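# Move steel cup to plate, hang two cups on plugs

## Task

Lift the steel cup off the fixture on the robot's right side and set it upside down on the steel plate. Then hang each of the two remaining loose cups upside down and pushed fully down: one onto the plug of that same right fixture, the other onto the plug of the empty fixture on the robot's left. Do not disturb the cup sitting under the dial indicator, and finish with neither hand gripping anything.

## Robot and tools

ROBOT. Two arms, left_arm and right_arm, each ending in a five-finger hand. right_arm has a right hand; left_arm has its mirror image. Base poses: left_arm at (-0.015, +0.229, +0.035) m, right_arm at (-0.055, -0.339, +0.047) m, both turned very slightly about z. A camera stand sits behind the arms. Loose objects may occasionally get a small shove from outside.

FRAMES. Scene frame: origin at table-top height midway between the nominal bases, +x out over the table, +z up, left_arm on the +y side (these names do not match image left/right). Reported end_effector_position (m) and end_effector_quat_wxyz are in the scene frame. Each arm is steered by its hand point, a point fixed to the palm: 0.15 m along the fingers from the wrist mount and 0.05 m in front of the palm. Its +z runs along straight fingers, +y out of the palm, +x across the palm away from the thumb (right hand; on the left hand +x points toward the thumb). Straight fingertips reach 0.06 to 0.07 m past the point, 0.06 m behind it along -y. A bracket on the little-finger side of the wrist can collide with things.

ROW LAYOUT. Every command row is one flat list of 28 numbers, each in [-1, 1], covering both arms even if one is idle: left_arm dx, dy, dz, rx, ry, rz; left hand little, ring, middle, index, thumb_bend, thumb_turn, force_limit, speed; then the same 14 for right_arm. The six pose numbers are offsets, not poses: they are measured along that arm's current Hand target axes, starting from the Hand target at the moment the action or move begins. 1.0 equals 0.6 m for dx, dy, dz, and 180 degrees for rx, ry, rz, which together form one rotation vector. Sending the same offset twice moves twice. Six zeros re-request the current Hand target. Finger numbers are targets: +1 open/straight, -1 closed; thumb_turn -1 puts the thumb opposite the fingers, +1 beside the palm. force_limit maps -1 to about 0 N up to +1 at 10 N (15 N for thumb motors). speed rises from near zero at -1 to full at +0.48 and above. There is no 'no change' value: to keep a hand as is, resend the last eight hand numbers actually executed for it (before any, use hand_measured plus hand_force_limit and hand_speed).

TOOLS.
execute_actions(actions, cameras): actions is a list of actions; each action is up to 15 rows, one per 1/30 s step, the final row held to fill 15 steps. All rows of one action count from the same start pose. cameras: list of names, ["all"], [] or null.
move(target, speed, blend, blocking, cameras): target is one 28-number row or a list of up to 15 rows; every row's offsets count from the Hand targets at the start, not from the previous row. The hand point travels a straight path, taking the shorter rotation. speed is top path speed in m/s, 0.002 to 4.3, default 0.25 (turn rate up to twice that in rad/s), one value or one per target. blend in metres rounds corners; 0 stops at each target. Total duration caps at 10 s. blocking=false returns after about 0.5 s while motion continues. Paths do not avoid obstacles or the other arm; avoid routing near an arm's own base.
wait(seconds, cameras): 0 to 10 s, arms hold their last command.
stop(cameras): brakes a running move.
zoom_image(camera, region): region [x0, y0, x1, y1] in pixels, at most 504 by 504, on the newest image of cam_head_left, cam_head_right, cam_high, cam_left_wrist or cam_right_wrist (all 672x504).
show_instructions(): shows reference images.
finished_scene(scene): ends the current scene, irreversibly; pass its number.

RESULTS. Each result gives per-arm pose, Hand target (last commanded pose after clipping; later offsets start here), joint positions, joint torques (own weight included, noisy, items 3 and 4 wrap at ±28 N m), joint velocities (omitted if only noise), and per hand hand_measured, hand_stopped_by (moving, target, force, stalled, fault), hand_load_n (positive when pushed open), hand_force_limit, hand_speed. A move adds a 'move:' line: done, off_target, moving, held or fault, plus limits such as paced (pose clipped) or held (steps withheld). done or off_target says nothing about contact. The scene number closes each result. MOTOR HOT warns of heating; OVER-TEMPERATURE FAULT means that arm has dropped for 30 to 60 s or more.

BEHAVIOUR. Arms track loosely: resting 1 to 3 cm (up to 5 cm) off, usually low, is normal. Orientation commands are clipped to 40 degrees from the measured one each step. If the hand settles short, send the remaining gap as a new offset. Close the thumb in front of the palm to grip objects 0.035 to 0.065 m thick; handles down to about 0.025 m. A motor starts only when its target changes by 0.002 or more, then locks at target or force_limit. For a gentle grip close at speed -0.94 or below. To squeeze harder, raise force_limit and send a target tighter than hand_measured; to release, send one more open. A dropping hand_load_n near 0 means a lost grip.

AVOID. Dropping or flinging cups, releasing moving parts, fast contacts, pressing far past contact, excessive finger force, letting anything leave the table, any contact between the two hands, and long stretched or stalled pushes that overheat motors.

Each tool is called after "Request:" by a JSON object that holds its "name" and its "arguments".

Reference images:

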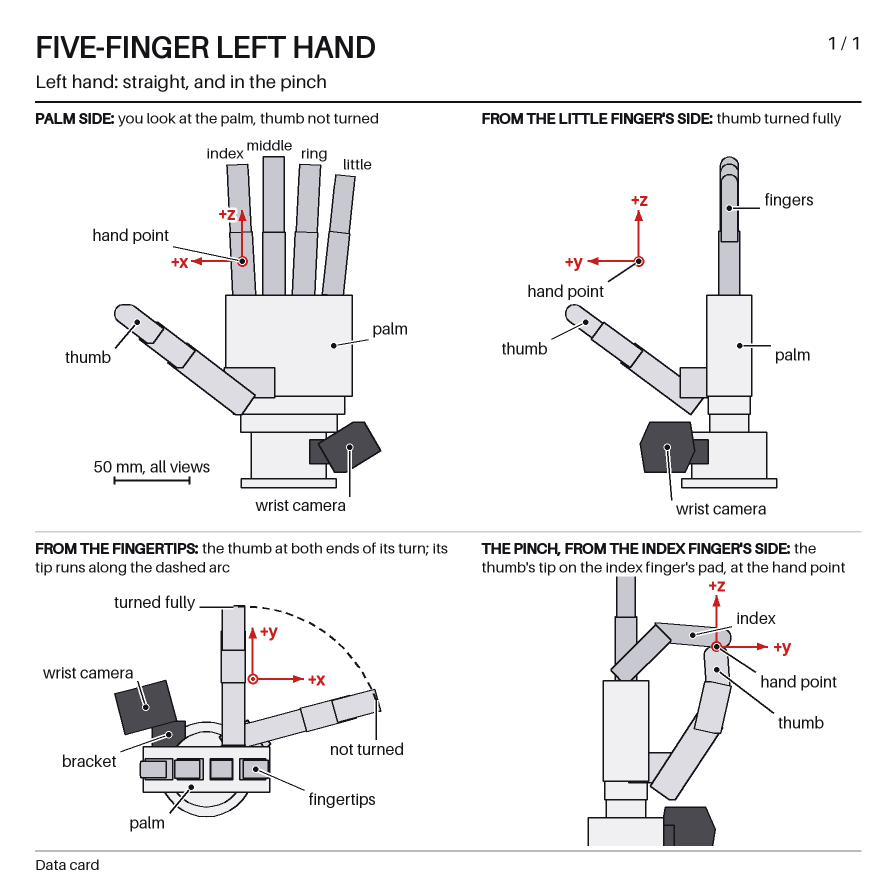

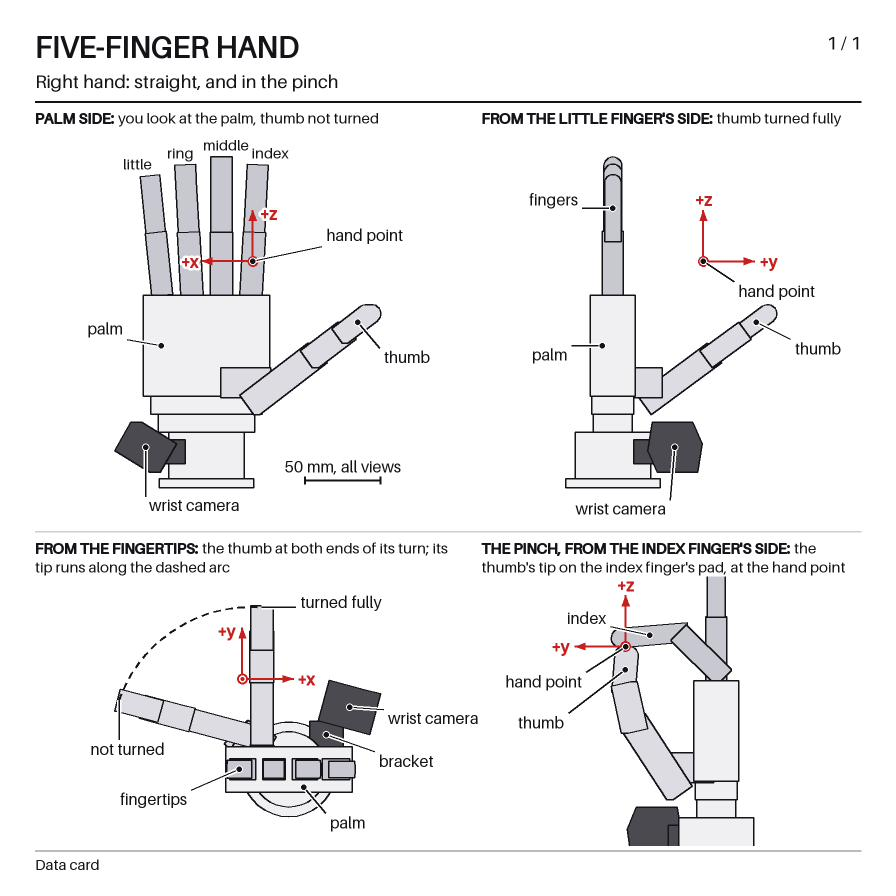

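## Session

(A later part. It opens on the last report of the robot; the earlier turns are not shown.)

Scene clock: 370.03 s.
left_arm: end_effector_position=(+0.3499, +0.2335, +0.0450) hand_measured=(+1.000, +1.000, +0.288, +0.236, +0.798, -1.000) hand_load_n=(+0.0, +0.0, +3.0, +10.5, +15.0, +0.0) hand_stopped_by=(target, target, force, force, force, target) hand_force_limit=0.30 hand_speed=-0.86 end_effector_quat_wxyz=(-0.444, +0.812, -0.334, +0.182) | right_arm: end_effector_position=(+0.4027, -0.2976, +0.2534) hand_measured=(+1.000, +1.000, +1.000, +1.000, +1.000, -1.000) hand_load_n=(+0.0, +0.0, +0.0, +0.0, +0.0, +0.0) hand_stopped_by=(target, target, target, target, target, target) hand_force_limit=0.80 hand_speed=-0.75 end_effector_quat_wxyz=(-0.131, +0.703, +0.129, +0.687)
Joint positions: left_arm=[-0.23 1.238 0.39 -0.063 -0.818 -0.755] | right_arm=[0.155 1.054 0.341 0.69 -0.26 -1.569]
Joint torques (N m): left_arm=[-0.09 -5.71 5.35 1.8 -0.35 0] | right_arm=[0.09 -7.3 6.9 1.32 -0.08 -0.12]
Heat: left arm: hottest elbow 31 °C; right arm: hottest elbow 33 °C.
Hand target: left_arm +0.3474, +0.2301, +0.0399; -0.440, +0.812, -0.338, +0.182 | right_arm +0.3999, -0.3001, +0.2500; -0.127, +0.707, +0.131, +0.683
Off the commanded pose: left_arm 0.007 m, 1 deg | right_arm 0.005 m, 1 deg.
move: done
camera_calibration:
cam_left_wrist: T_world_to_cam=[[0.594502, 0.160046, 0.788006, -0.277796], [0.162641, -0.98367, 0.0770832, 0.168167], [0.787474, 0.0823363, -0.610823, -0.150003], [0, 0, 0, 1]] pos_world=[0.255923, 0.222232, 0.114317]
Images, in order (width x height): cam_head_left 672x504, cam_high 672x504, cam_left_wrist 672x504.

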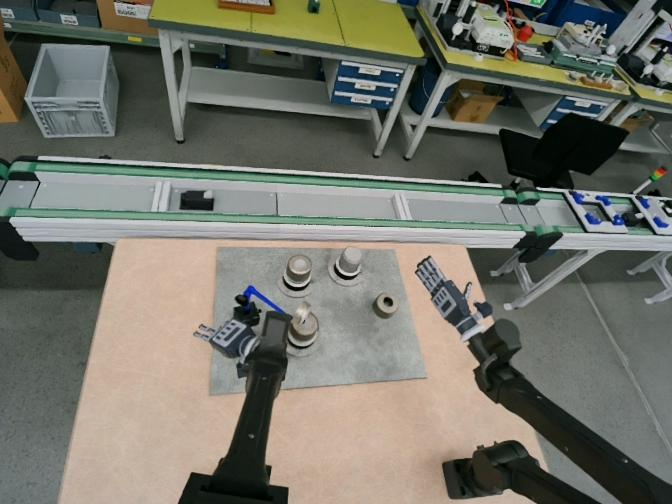

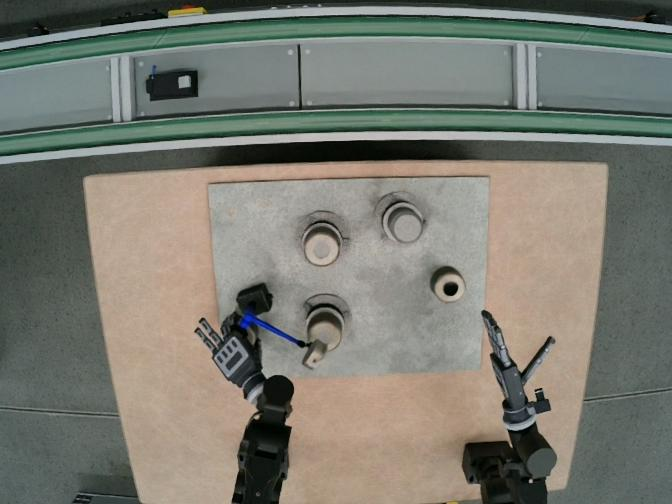

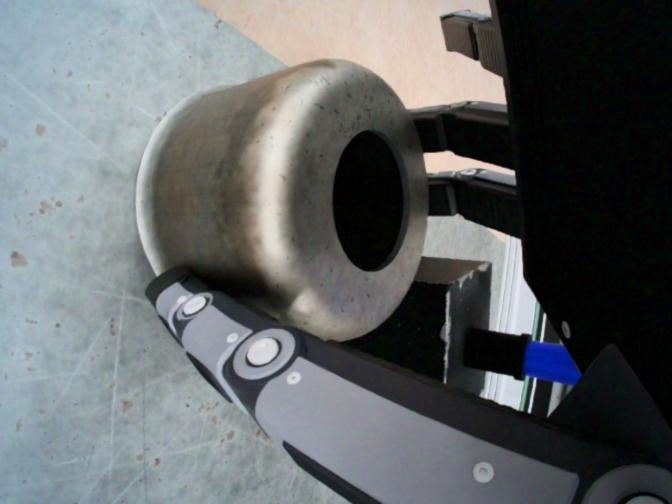

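Request:
{"name": "move", "arguments": {"target": [[0,-0.042,-0.0273,0,0,0,1,1,-0.1,0.0,0.3,-1,0.6,-0.9,0,0,0,0,0,0,1,1,1,1,1,-1,0.8,-0.75],[-0.0259,-0.3698,-0.2572,0,0,0,1,1,-0.1,0.0,0.3,-1,0.6,-0.9,0,0,0,0,0,0,1,1,1,1,1,-1,0.8,-0.75],[0.3212,-0.3342,-0.312,0,0.175,0.1136,1,1,-0.1,0.0,0.3,-1,0.6,-0.9,0,0,0,0,0,0,1,1,1,1,1,-1,0.8,-0.75],[0.6571,-0.1667,-0.2944,0,0.3495,0.2271,1,1,-0.1,0.0,0.3,-1,0.6,-0.9,0,0,0,0,0,0,1,1,1,1,1,-1,0.8,-0.75]], "speed": [0.06,0.2,0.25,0.2], "blend": [0.01,0.03,0.03,0], "cameras": ["cam_left_wrist","cam_high","cam_head_right","cam_head_left"]}}

Request:
{"name": "zoom_image", "arguments": {"camera": "cam_high", "region": [340, 160, 460, 280]}}

Request:
{"name": "zoom_image", "arguments": {"camera": "cam_head_right", "region": [290, 180, 410, 300]}}

Scene clock: 384.47 s.
left_arm: end_effector_position=(+0.5388, -0.0974, +0.1856) hand_measured=(+1.000, +1.000, +0.264, +0.236, +0.798, -1.000) hand_load_n=(+0.0, -0.5, +10.0, +4.5, +19.0, +1.5) hand_stopped_by=(target, target, force, force, force, target) hand_force_limit=0.60 hand_speed=-0.90 end_effector_quat_wxyz=(+0.221, -0.456, +0.773, -0.383) | right_arm: end_effector_position=(+0.4027, -0.2976, +0.2534) hand_measured=(+1.000, +1.000, +1.000, +1.000, +1.000, -1.000) hand_load_n=(+0.0, -0.5, +0.0, +0.0, +0.0, +0.5) hand_stopped_by=(target, target, target, target, target, target) hand_force_limit=0.80 hand_speed=-0.75 end_effector_quat_wxyz=(-0.131, +0.703, +0.129, +0.687)
Joint positions: left_arm=[-0.447 1.633 1.25 -0.273 0.031 0.014] | right_arm=[0.155 1.054 0.341 0.69 -0.26 -1.569]
Joint torques (N m): left_arm=[-0.26 -14.51 12.89 2.81 0.29 0.17] | right_arm=[0.09 -7.24 6.89 1.29 -0.1 -0.13]
Heat: left arm: hottest elbow 32 °C; right arm: hottest elbow 33 °C.
Hand target: left_arm +0.5600, -0.1154, +0.2194; +0.237, -0.439, +0.762, -0.413 | right_arm +0.3999, -0.3001, +0.2500; -0.127, +0.707, +0.131, +0.683
Off the commanded pose: left_arm 0.044 m, 4 deg | right_arm 0.005 m, 1 deg.
move: off_target (left_arm)
camera_calibration:
cam_left_wrist: T_world_to_cam=[[0.372662, -0.556042, 0.742927, -0.38968], [-0.896341, -0.422921, 0.133082, 0.415818], [0.2402, -0.71551, -0.65601, 0.0398565], [0, 0, 0, 1]] pos_world=[0.50836, -0.0123025, 0.260312]
Images, in order (width x height): cam_head_left 672x504, cam_head_right 672x504, cam_high 672x504, cam_left_wrist 672x504.

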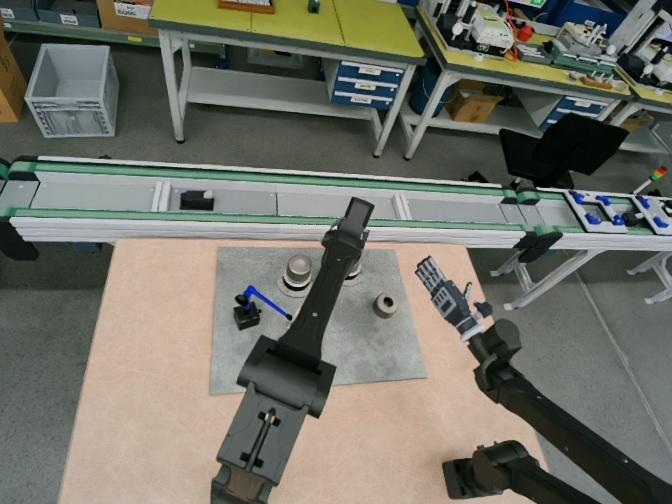

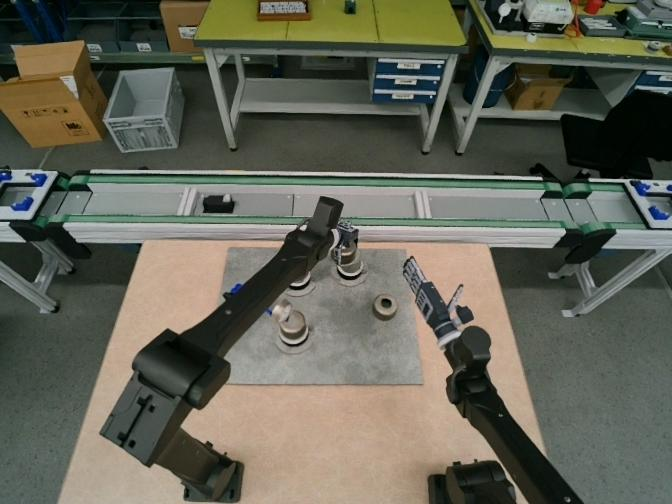

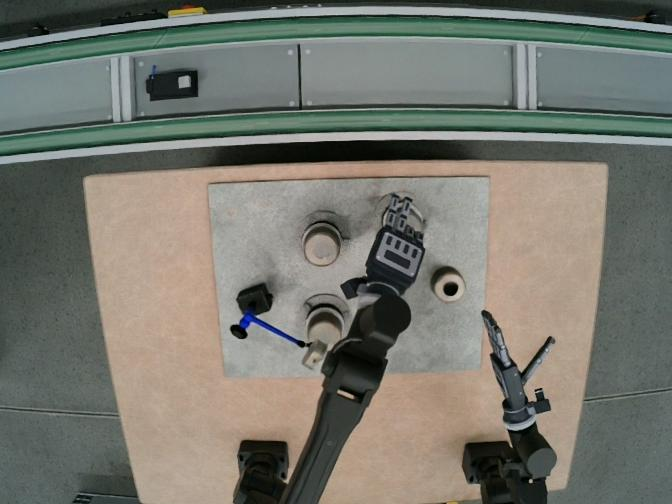

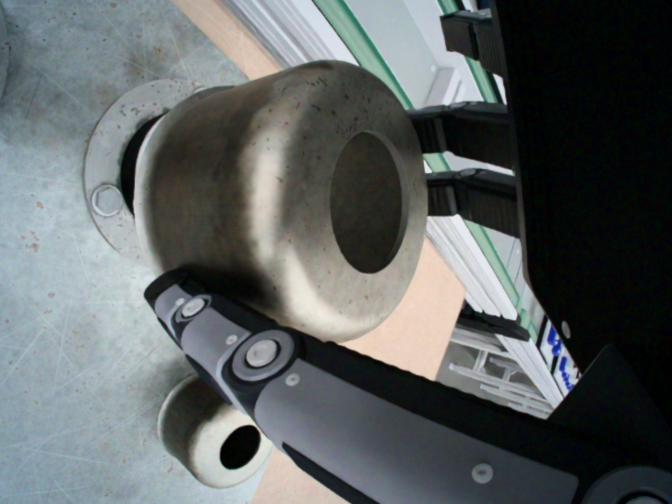

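Scaled by 4.200 from the camera's 672x504 image, which has a finer 960x720 frame.

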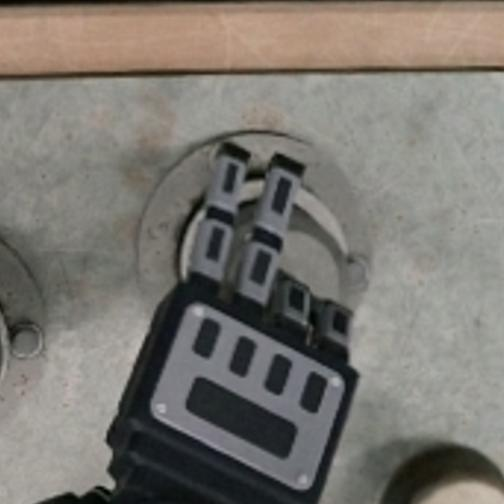

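Scaled by 4.200 from the camera's 672x504 image, which has a finer 960x720 frame.

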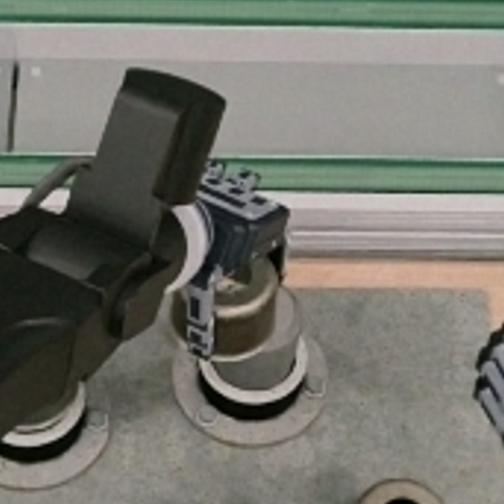

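Request:
{"name": "move", "arguments": {"target": [0.0145,-0.0308,0.0475,0.025,0,0,1,1,-0.1,0.0,0.3,-1,0.6,-0.9,0,0,0,0,0,0,1,1,1,1,1,-1,0.8,-0.75], "speed": 0.08, "cameras": ["cam_left_wrist","cam_high","cam_head_right"]}}

Request:
{"name": "zoom_image", "arguments": {"camera": "cam_high", "region": [340, 160, 460, 280]}}

Request:
{"name": "zoom_image", "arguments": {"camera": "cam_head_right", "region": [290, 180, 410, 300]}}

Scene clock: 395.17 s.
left_arm: end_effector_position=(+0.5634, -0.1208, +0.1862) hand_measured=(+1.000, +1.000, +0.264, +0.236, +0.798, -1.000) hand_load_n=(+0.0, +0.0, +9.5, +4.5, +19.5, +1.5) hand_stopped_by=(target, target, force, force, force, target) hand_force_limit=0.60 hand_speed=-0.90 end_effector_quat_wxyz=(+0.238, -0.441, +0.761, -0.413) | right_arm: end_effector_position=(+0.4027, -0.2976, +0.2534) hand_measured=(+1.000, +1.000, +1.000, +1.000, +1.000, -1.000) hand_load_n=(+0.0, +0.0, +0.0, +0.0, +0.0, +0.5) hand_stopped_by=(target, target, target, target, target, target) hand_force_limit=0.80 hand_speed=-0.75 end_effector_quat_wxyz=(-0.131, +0.703, +0.129, +0.687)
Joint positions: left_arm=[-0.463 1.688 1.282 -0.172 0.025 0.015] | right_arm=[0.155 1.054 0.341 0.69 -0.26 -1.569]
Joint torques (N m): left_arm=[-0.38 -15.79 12.85 3.21 0.02 0] | right_arm=[0.09 -7.24 6.9 1.32 -0.09 -0.12]
Heat: left arm: hottest elbow 36 °C; right arm: hottest elbow 33 °C.
Hand target: left_arm +0.5849, -0.1400, +0.2191; +0.254, -0.429, +0.745, -0.442 | right_arm +0.3999, -0.3001, +0.2500; -0.127, +0.707, +0.131, +0.683
Off the commanded pose: left_arm 0.044 m, 4 deg | right_arm 0.005 m, 1 deg.
move: off_target (left_arm)
camera_calibration:
cam_left_wrist: T_world_to_cam=[[0.312032, -0.534979, 0.785133, -0.383445], [-0.908681, -0.409313, 0.0822317, 0.445975], [0.277373, -0.739094, -0.613844, -0.0139556], [0, 0, 0, 1]] pos_world=[0.528767, -0.0329061, 0.255815]
Images, in order (width x height): cam_head_right 672x504, cam_high 672x504, cam_left_wrist 672x504.

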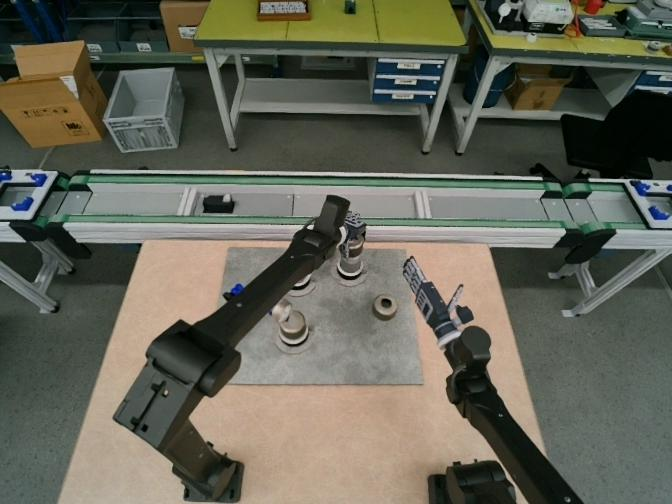

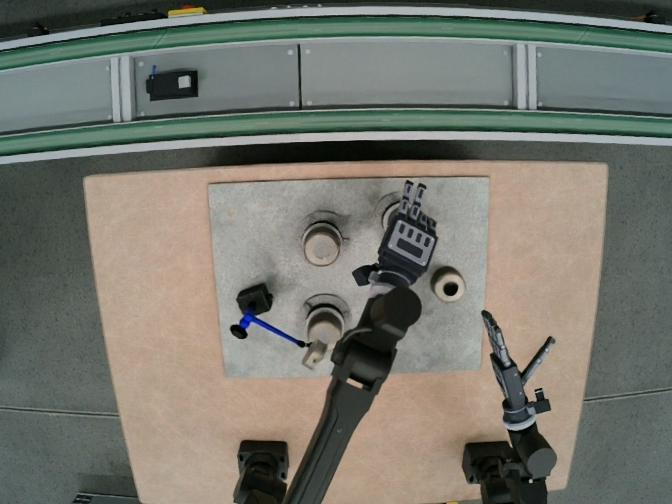

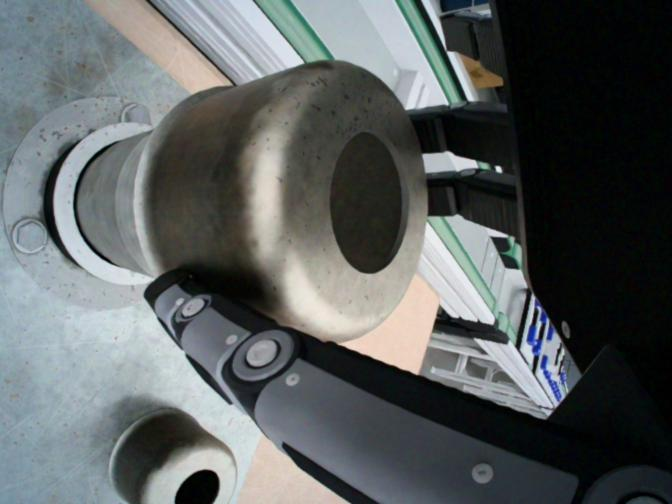

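Scaled by 4.200 from the camera's 672x504 image, which has a finer 960x720 frame.

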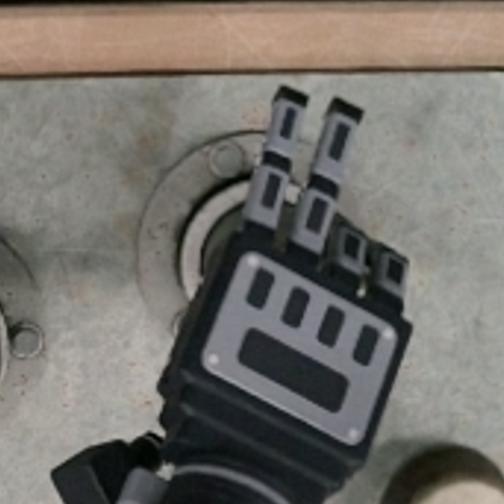

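Scaled by 4.200 from the camera's 672x504 image, which has a finer 960x720 frame.

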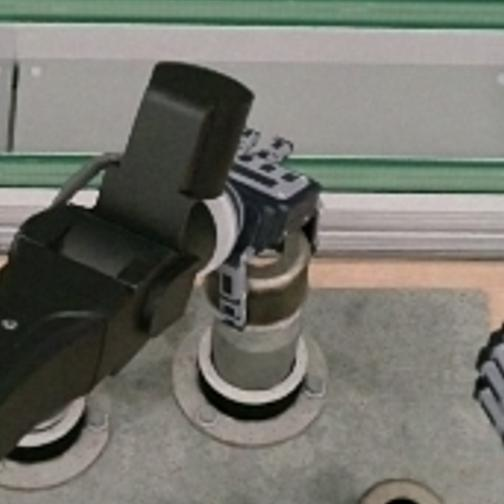

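Request:
{"name": "move", "arguments": {"target": [0.0022,0.041,0.0265,0,0,0,1,1,-0.1,0.0,0.3,-1,0.6,-0.9,0,0,0,0,0,0,1,1,1,1,1,-1,0.8,-0.75], "speed": 0.06, "cameras": ["cam_left_wrist","cam_head_left","cam_head_right"]}}

Request:
{"name": "zoom_image", "arguments": {"camera": "cam_head_left", "region": [290, 200, 410, 320]}}

Request:
{"name": "zoom_image", "arguments": {"camera": "cam_head_right", "region": [320, 220, 390, 300]}}

Scene clock: 404.47 s.
left_arm: end_effector_position=(+0.5755, -0.1282, +0.1733) hand_measured=(+1.000, +1.000, +0.264, +0.236, +0.798, -1.000) hand_load_n=(+0.0, +0.0, +10.0, +4.5, +19.5, +1.5) hand_stopped_by=(target, target, force, force, force, target) hand_force_limit=0.60 hand_speed=-0.90 end_effector_quat_wxyz=(+0.246, -0.437, +0.754, -0.423) | right_arm: end_effector_position=(+0.4027, -0.2976, +0.2534) hand_measured=(+1.000, +1.000, +1.000, +1.000, +1.000, -1.000) hand_load_n=(+0.0, +0.0, +0.0, +0.0, +0.0, +0.5) hand_stopped_by=(target, target, target, target, target, target) hand_force_limit=0.80 hand_speed=-0.75 end_effector_quat_wxyz=(-0.131, +0.703, +0.129, +0.687)
Joint positions: left_arm=[-0.465 1.728 1.282 -0.102 0.022 0.015] | right_arm=[0.155 1.054 0.341 0.69 -0.26 -1.569]
Joint torques (N m): left_arm=[-0.21 -16.85 10.59 3.06 0 -0.02] | right_arm=[0.09 -7.24 6.89 1.32 -0.09 -0.13]
Heat: left arm: hottest elbow 39 °C; right arm: hottest elbow 33 °C.
Hand target: left_arm +0.5862, -0.1421, +0.1901; +0.254, -0.429, +0.745, -0.442 | right_arm +0.3999, -0.3001, +0.2500; -0.127, +0.707, +0.131, +0.683
Off the commanded pose: left_arm 0.024 m, 3 deg | right_arm 0.005 m, 1 deg.
move: off_target (left_arm)
camera_calibration:
cam_left_wrist: T_world_to_cam=[[0.290618, -0.524646, 0.80018, -0.370085], [-0.910526, -0.408662, 0.0627513, 0.459577], [0.294081, -0.746821, -0.596468, -0.0443936], [0, 0, 0, 1]] pos_world=[0.539066, -0.0395058, 0.240816]
Images, in order (width x height): cam_head_left 672x504, cam_head_right 672x504, cam_left_wrist 672x504.

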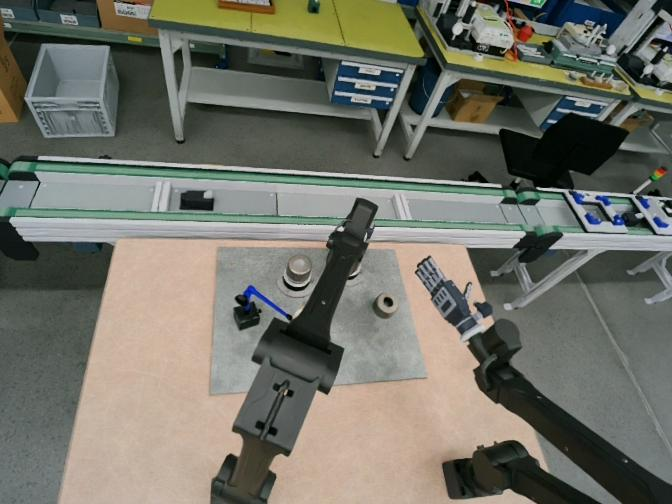

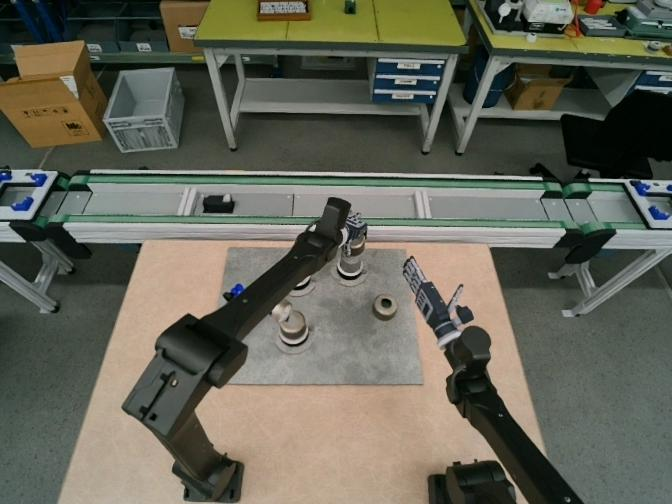

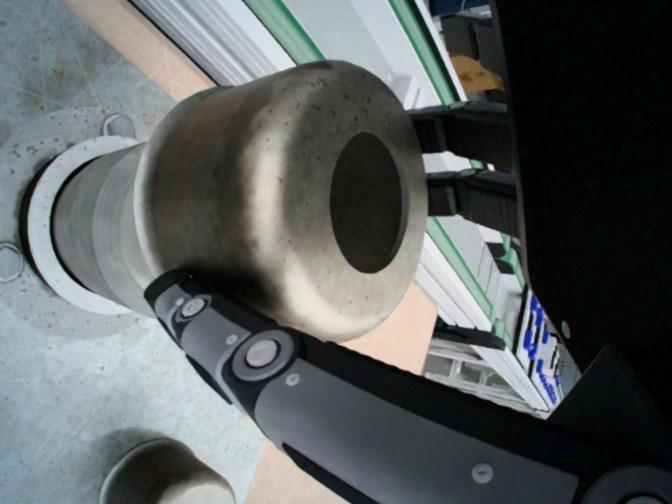

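Scaled by 4.200 from the camera's 672x504 image, which has a finer 960x720 frame.

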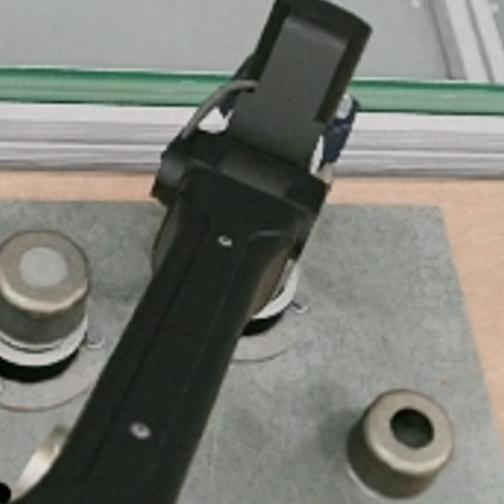

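Scaled by 6.300 from the camera's 672x504 image, which has a finer 960x720 frame.

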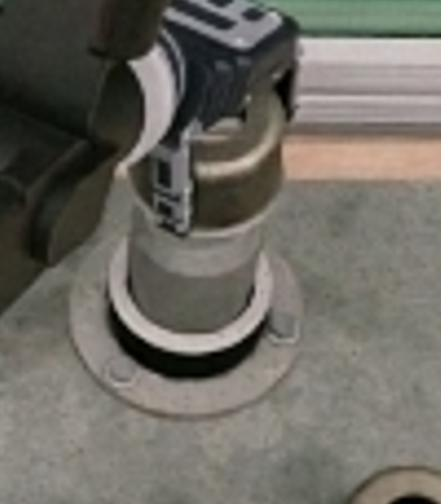

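Request:
{"name": "zoom_image", "arguments": {"camera": "cam_head_right", "region": [332, 228, 376, 272]}}

Request:
{"name": "zoom_image", "arguments": {"camera": "cam_left_wrist", "region": [0, 40, 450, 370]}}

Scaled by 11.455 from the camera's 672x504 image, which has a finer 960x720 frame.

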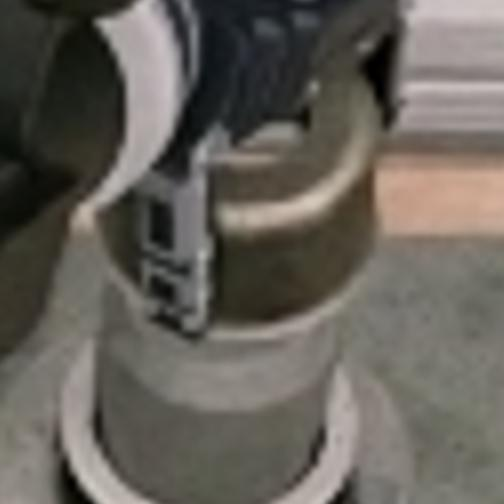

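Scaled by 1.120 from the camera's 672x504 image, which has a finer 960x720 frame.

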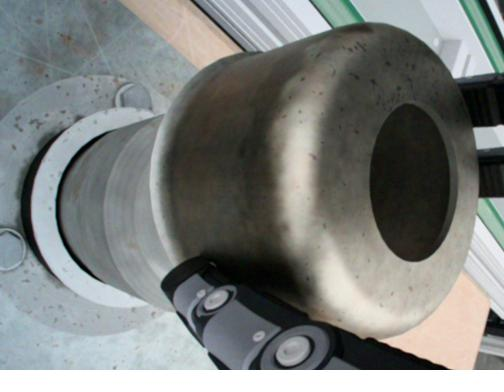

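Request:
{"name": "move", "arguments": {"target": [-0.0089,0.0243,-0.003,-0.006,0,0,1,1,-0.1,0.0,0.3,-1,0.6,-0.9,0,0,0,0,0,0,1,1,1,1,1,-1,0.8,-0.75], "speed": 0.06, "cameras": ["cam_left_wrist","cam_head_right"]}}

Request:
{"name": "zoom_image", "arguments": {"camera": "cam_head_right", "region": [332, 228, 376, 272]}}

Scene clock: 433.80 s.
left_arm: end_effector_position=(+0.5761, -0.1289, +0.1742) hand_measured=(+1.000, +1.000, +0.264, +0.236, +0.798, -1.000) hand_load_n=(+0.0, +0.0, +10.0, +4.5, +19.5, +1.5) hand_stopped_by=(target, target, force, force, force, target) hand_force_limit=0.60 hand_speed=-0.90 end_effector_quat_wxyz=(+0.246, -0.436, +0.754, -0.426) | right_arm: end_effector_position=(+0.4027, -0.2976, +0.2534) hand_measured=(+1.000, +1.000, +1.000, +1.000, +1.000, -1.000) hand_load_n=(+0.0, +0.0, +0.0, +0.0, +0.0, +0.0) hand_stopped_by=(target, target, target, target, target, target) hand_force_limit=0.80 hand_speed=-0.75 end_effector_quat_wxyz=(-0.131, +0.703, +0.129, +0.687)
Joint positions: left_arm=[-0.465 1.728 1.282 -0.097 0.024 0.015] | right_arm=[0.155 1.054 0.341 0.69 -0.26 -1.569]
Joint torques (N m): left_arm=[0.32 -16.09 8.42 3.03 0.32 0.08] | right_arm=[0.15 -7.24 6.86 1.31 -0.09 -0.13]
Heat: left arm: hottest elbow 40 °C; right arm: hottest elbow 32 °C.
Hand target: left_arm +0.5814, -0.1331, +0.1781; +0.250, -0.432, +0.749, -0.435 | right_arm +0.3999, -0.3001, +0.2500; -0.127, +0.707, +0.131, +0.683
Off the commanded pose: left_arm 0.008 m, 1 deg | right_arm 0.005 m, 1 deg.
move: done
camera_calibration:
cam_left_wrist: T_world_to_cam=[[0.286968, -0.522658, 0.802794, -0.369474], [-0.911378, -0.407059, 0.0607669, 0.460744], [0.295024, -0.749087, -0.593152, -0.0458529], [0, 0, 0, 1]] pos_world=[0.539467, -0.0399063, 0.241416]
Images, in order (width x height): cam_head_right 672x504, cam_left_wrist 672x504.

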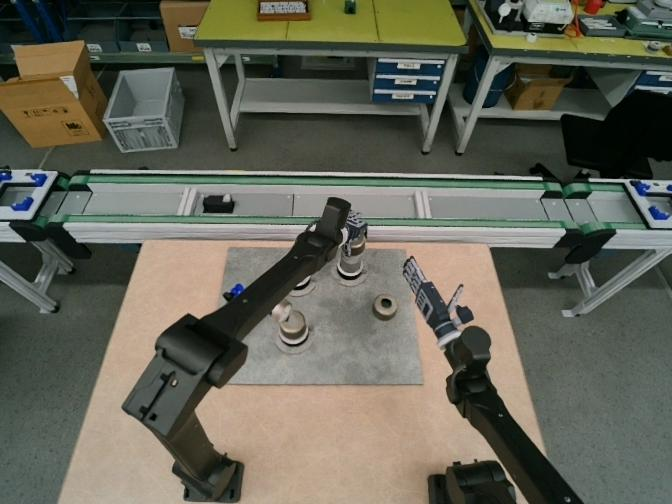

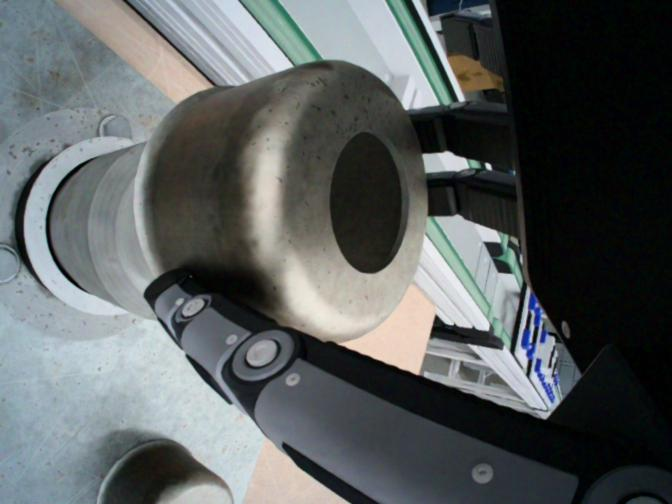

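Scaled by 11.455 from the camera's 672x504 image, which has a finer 960x720 frame.

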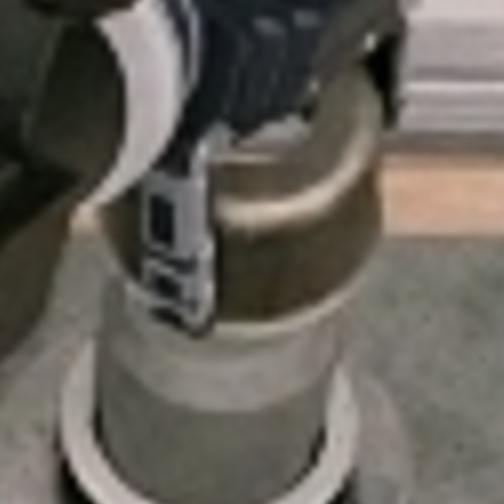

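Request:
{"name": "move", "arguments": {"target": [-0.006,0.0273,0.0055,0,0,0,1,1,-0.1,0.0,0.3,-1,0.6,-0.9,0,0,0,0,0,0,1,1,1,1,1,-1,0.8,-0.75], "speed": 0.06, "cameras": ["cam_left_wrist","cam_head_right"]}}

Request:
{"name": "zoom_image", "arguments": {"camera": "cam_head_right", "region": [332, 228, 376, 272]}}

Scene clock: 437.33 s.
left_arm: end_effector_position=(+0.5724, -0.1282, +0.1645) hand_measured=(+1.000, +1.000, +0.264, +0.236, +0.798, -1.000) hand_load_n=(+0.0, +0.0, +10.0, +4.5, +19.5, +1.5) hand_stopped_by=(target, target, force, force, force, target) hand_force_limit=0.60 hand_speed=-0.90 end_effector_quat_wxyz=(+0.246, -0.434, +0.752, -0.431) | right_arm: end_effector_position=(+0.4027, -0.2976, +0.2534) hand_measured=(+1.000, +1.000, +1.000, +1.000, +1.000, -1.000) hand_load_n=(+0.0, +0.0, +0.0, +0.0, +0.0, +0.5) hand_stopped_by=(target, target, target, target, target, target) hand_force_limit=0.80 hand_speed=-0.75 end_effector_quat_wxyz=(-0.131, +0.703, +0.129, +0.687)
Joint positions: left_arm=[-0.465 1.729 1.25 -0.054 0.03 0.015] | right_arm=[0.155 1.054 0.341 0.69 -0.26 -1.569]
Joint torques (N m): left_arm=[2.08 -15.85 8.02 3.11 0.3 0.12] | right_arm=[0.09 -7.12 6.87 1.32 -0.09 -0.13]
Heat: left arm: hottest elbow 39 °C; right arm: hottest elbow 32 °C.
Hand target: left_arm +0.5788, -0.1274, +0.1622; +0.250, -0.432, +0.749, -0.435 | right_arm +0.3999, -0.3001, +0.2500; -0.127, +0.707, +0.131, +0.683
Off the commanded pose: left_arm 0.007 m, 1 deg | right_arm 0.005 m, 1 deg.
move: done
camera_calibration:
cam_left_wrist: T_world_to_cam=[[0.278448, -0.518187, 0.808671, -0.355762], [-0.913816, -0.40211, 0.0569849, 0.460924], [0.295646, -0.754844, -0.585495, -0.05246], [0, 0, 0, 1]] pos_world=[0.53577, -0.0386081, 0.230713]
Images, in order (width x height): cam_head_right 672x504, cam_left_wrist 672x504.

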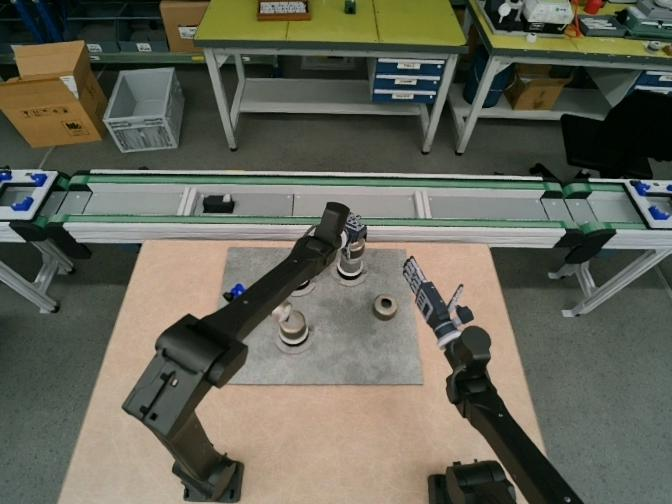

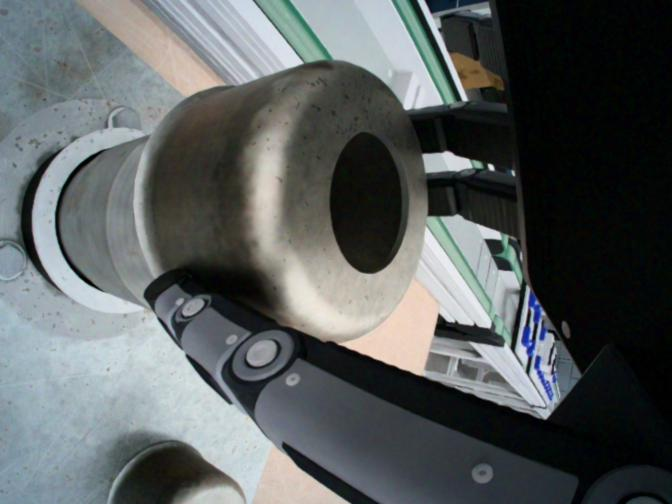

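Scaled by 11.455 from the camera's 672x504 image, which has a finer 960x720 frame.

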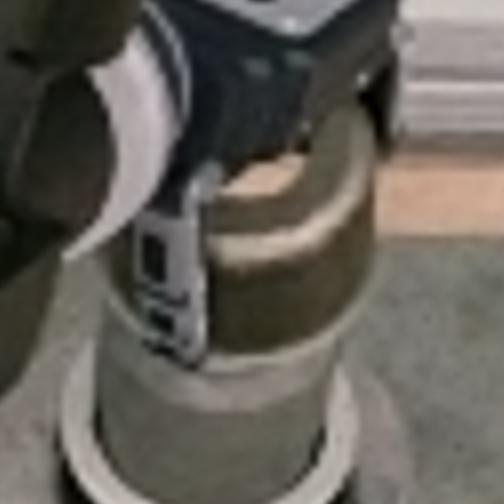

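Request:
{"name": "wait", "arguments": {"seconds": 0.1, "cameras": ["cam_high","cam_head_left"]}}

Request:
{"name": "zoom_image", "arguments": {"camera": "cam_high", "region": [365, 175, 445, 255]}}

Request:
{"name": "zoom_image", "arguments": {"camera": "cam_head_left", "region": [310, 220, 390, 300]}}

Scene clock: 446.97 s.
left_arm: end_effector_position=(+0.5724, -0.1282, +0.1645) hand_measured=(+1.000, +1.000, +0.264, +0.236, +0.798, -1.000) hand_load_n=(+0.0, +0.0, +10.0, +4.5, +19.5, +1.5) hand_stopped_by=(target, target, force, force, force, target) hand_force_limit=0.60 hand_speed=-0.90 end_effector_quat_wxyz=(+0.246, -0.434, +0.752, -0.431) | right_arm: end_effector_position=(+0.4027, -0.2976, +0.2534) hand_measured=(+1.000, +1.000, +1.000, +1.000, +1.000, -1.000) hand_load_n=(+0.0, +0.0, +0.0, +0.0, +0.0, +0.0) hand_stopped_by=(target, target, target, target, target, target) hand_force_limit=0.80 hand_speed=-0.75 end_effector_quat_wxyz=(-0.131, +0.703, +0.129, +0.687)
Joint positions: left_arm=[-0.465 1.729 1.25 -0.054 0.03 0.015] | right_arm=[0.155 1.054 0.341 0.69 -0.26 -1.569]
Joint torques (N m): left_arm=[0.73 -15.21 8.12 2.88 0.28 0.07] | right_arm=[0.09 -7.24 6.87 1.31 -0.08 -0.13]
Heat: left arm: hottest elbow 38 °C; right arm: hottest elbow 32 °C.
Hand target: left_arm +0.5788, -0.1274, +0.1622; +0.250, -0.432, +0.749, -0.435 | right_arm +0.3999, -0.3001, +0.2500; -0.127, +0.707, +0.131, +0.683
Off the commanded pose: left_arm 0.007 m, 1 deg | right_arm 0.005 m, 1 deg.
wait: 0.10 s; at rest from the start
Images, in order (width x height): cam_head_left 672x504, cam_high 672x504.

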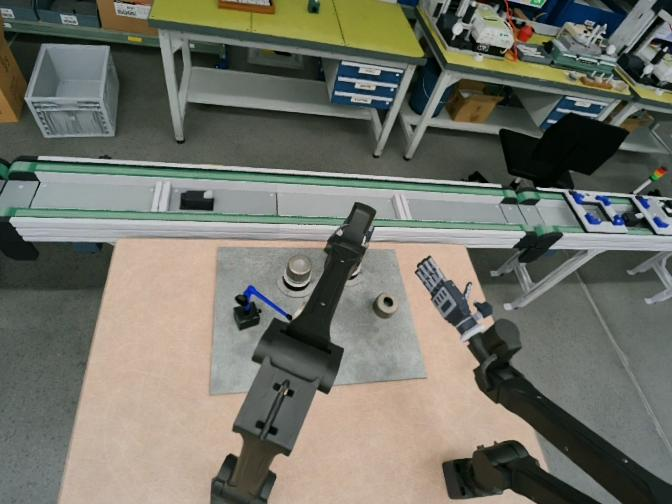

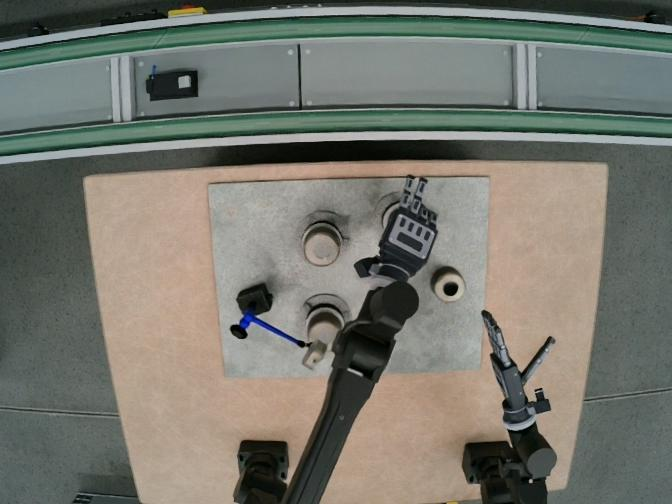

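Scaled by 6.300 from the camera's 672x504 image, which has a finer 960x720 frame.

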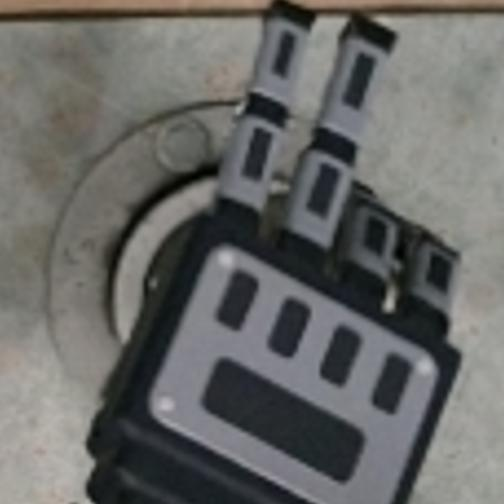

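Scaled by 6.300 from the camera's 672x504 image, which has a finer 960x720 frame.

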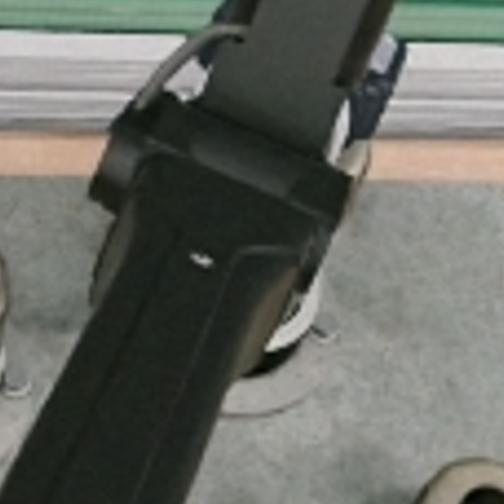

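Request:
{"name": "wait", "arguments": {"seconds": 0.1, "cameras": ["cam_right_wrist"]}}

Request:
{"name": "zoom_image", "arguments": {"camera": "cam_right_wrist", "region": [130, 130, 250, 330]}}

Scene clock: 449.27 s.
left_arm: end_effector_position=(+0.5724, -0.1282, +0.1645) hand_measured=(+1.000, +1.000, +0.264, +0.236, +0.798, -1.000) hand_load_n=(+0.0, +0.0, +10.0, +4.0, +19.5, +1.5) hand_stopped_by=(target, target, force, force, force, target) hand_force_limit=0.60 hand_speed=-0.90 end_effector_quat_wxyz=(+0.246, -0.434, +0.752, -0.431) | right_arm: end_effector_position=(+0.4027, -0.2976, +0.2534) hand_measured=(+1.000, +1.000, +1.000, +1.000, +1.000, -1.000) hand_load_n=(+0.0, +0.0, +0.0, +0.0, +0.0, +0.0) hand_stopped_by=(target, target, target, target, target, target) hand_force_limit=0.80 hand_speed=-0.75 end_effector_quat_wxyz=(-0.131, +0.703, +0.129, +0.687)
Joint positions: left_arm=[-0.465 1.729 1.25 -0.054 0.03 0.015] | right_arm=[0.155 1.054 0.341 0.69 -0.26 -1.569]
Joint torques (N m): left_arm=[1.44 -15.38 8.35 3.14 0.3 0.09] | right_arm=[0.15 -7.18 6.9 1.29 -0.08 -0.13]
Heat: left arm: hottest elbow 38 °C; right arm: hottest elbow 32 °C.
Hand target: left_arm +0.5788, -0.1274, +0.1622; +0.250, -0.432, +0.749, -0.435 | right_arm +0.3999, -0.3001, +0.2500; -0.127, +0.707, +0.131, +0.683
Off the commanded pose: left_arm 0.007 m, 1 deg | right_arm 0.005 m, 1 deg.
wait: 0.10 s; at rest from the start
camera_calibration:
cam_right_wrist: T_world_to_cam=[[0.375634, -0.885412, 0.273761, -0.481117], [-0.419019, -0.425733, -0.801981, 0.240973], [0.826633, 0.186541, -0.530925, -0.0268004], [0, 0, 0, 1]] pos_world=[0.303851, -0.318397, 0.310738]
Images, in order (width x height): cam_right_wrist 672x504.

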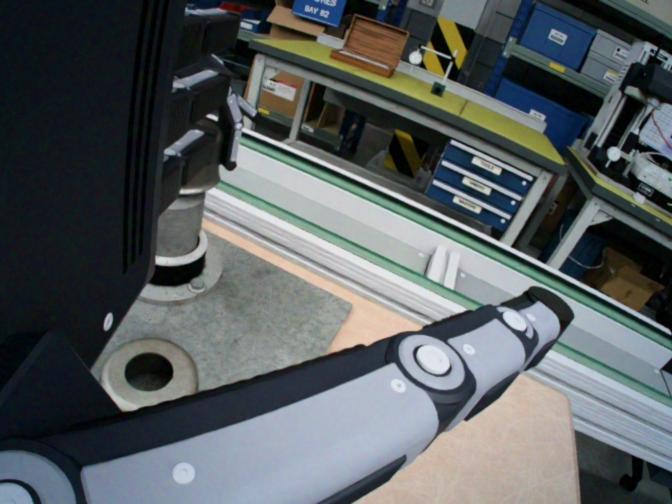

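Scaled by 2.520 from the camera's 672x504 image, which has a finer 960x720 frame.

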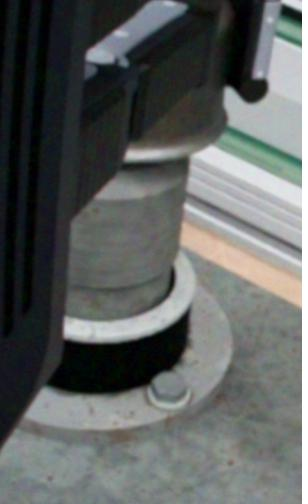

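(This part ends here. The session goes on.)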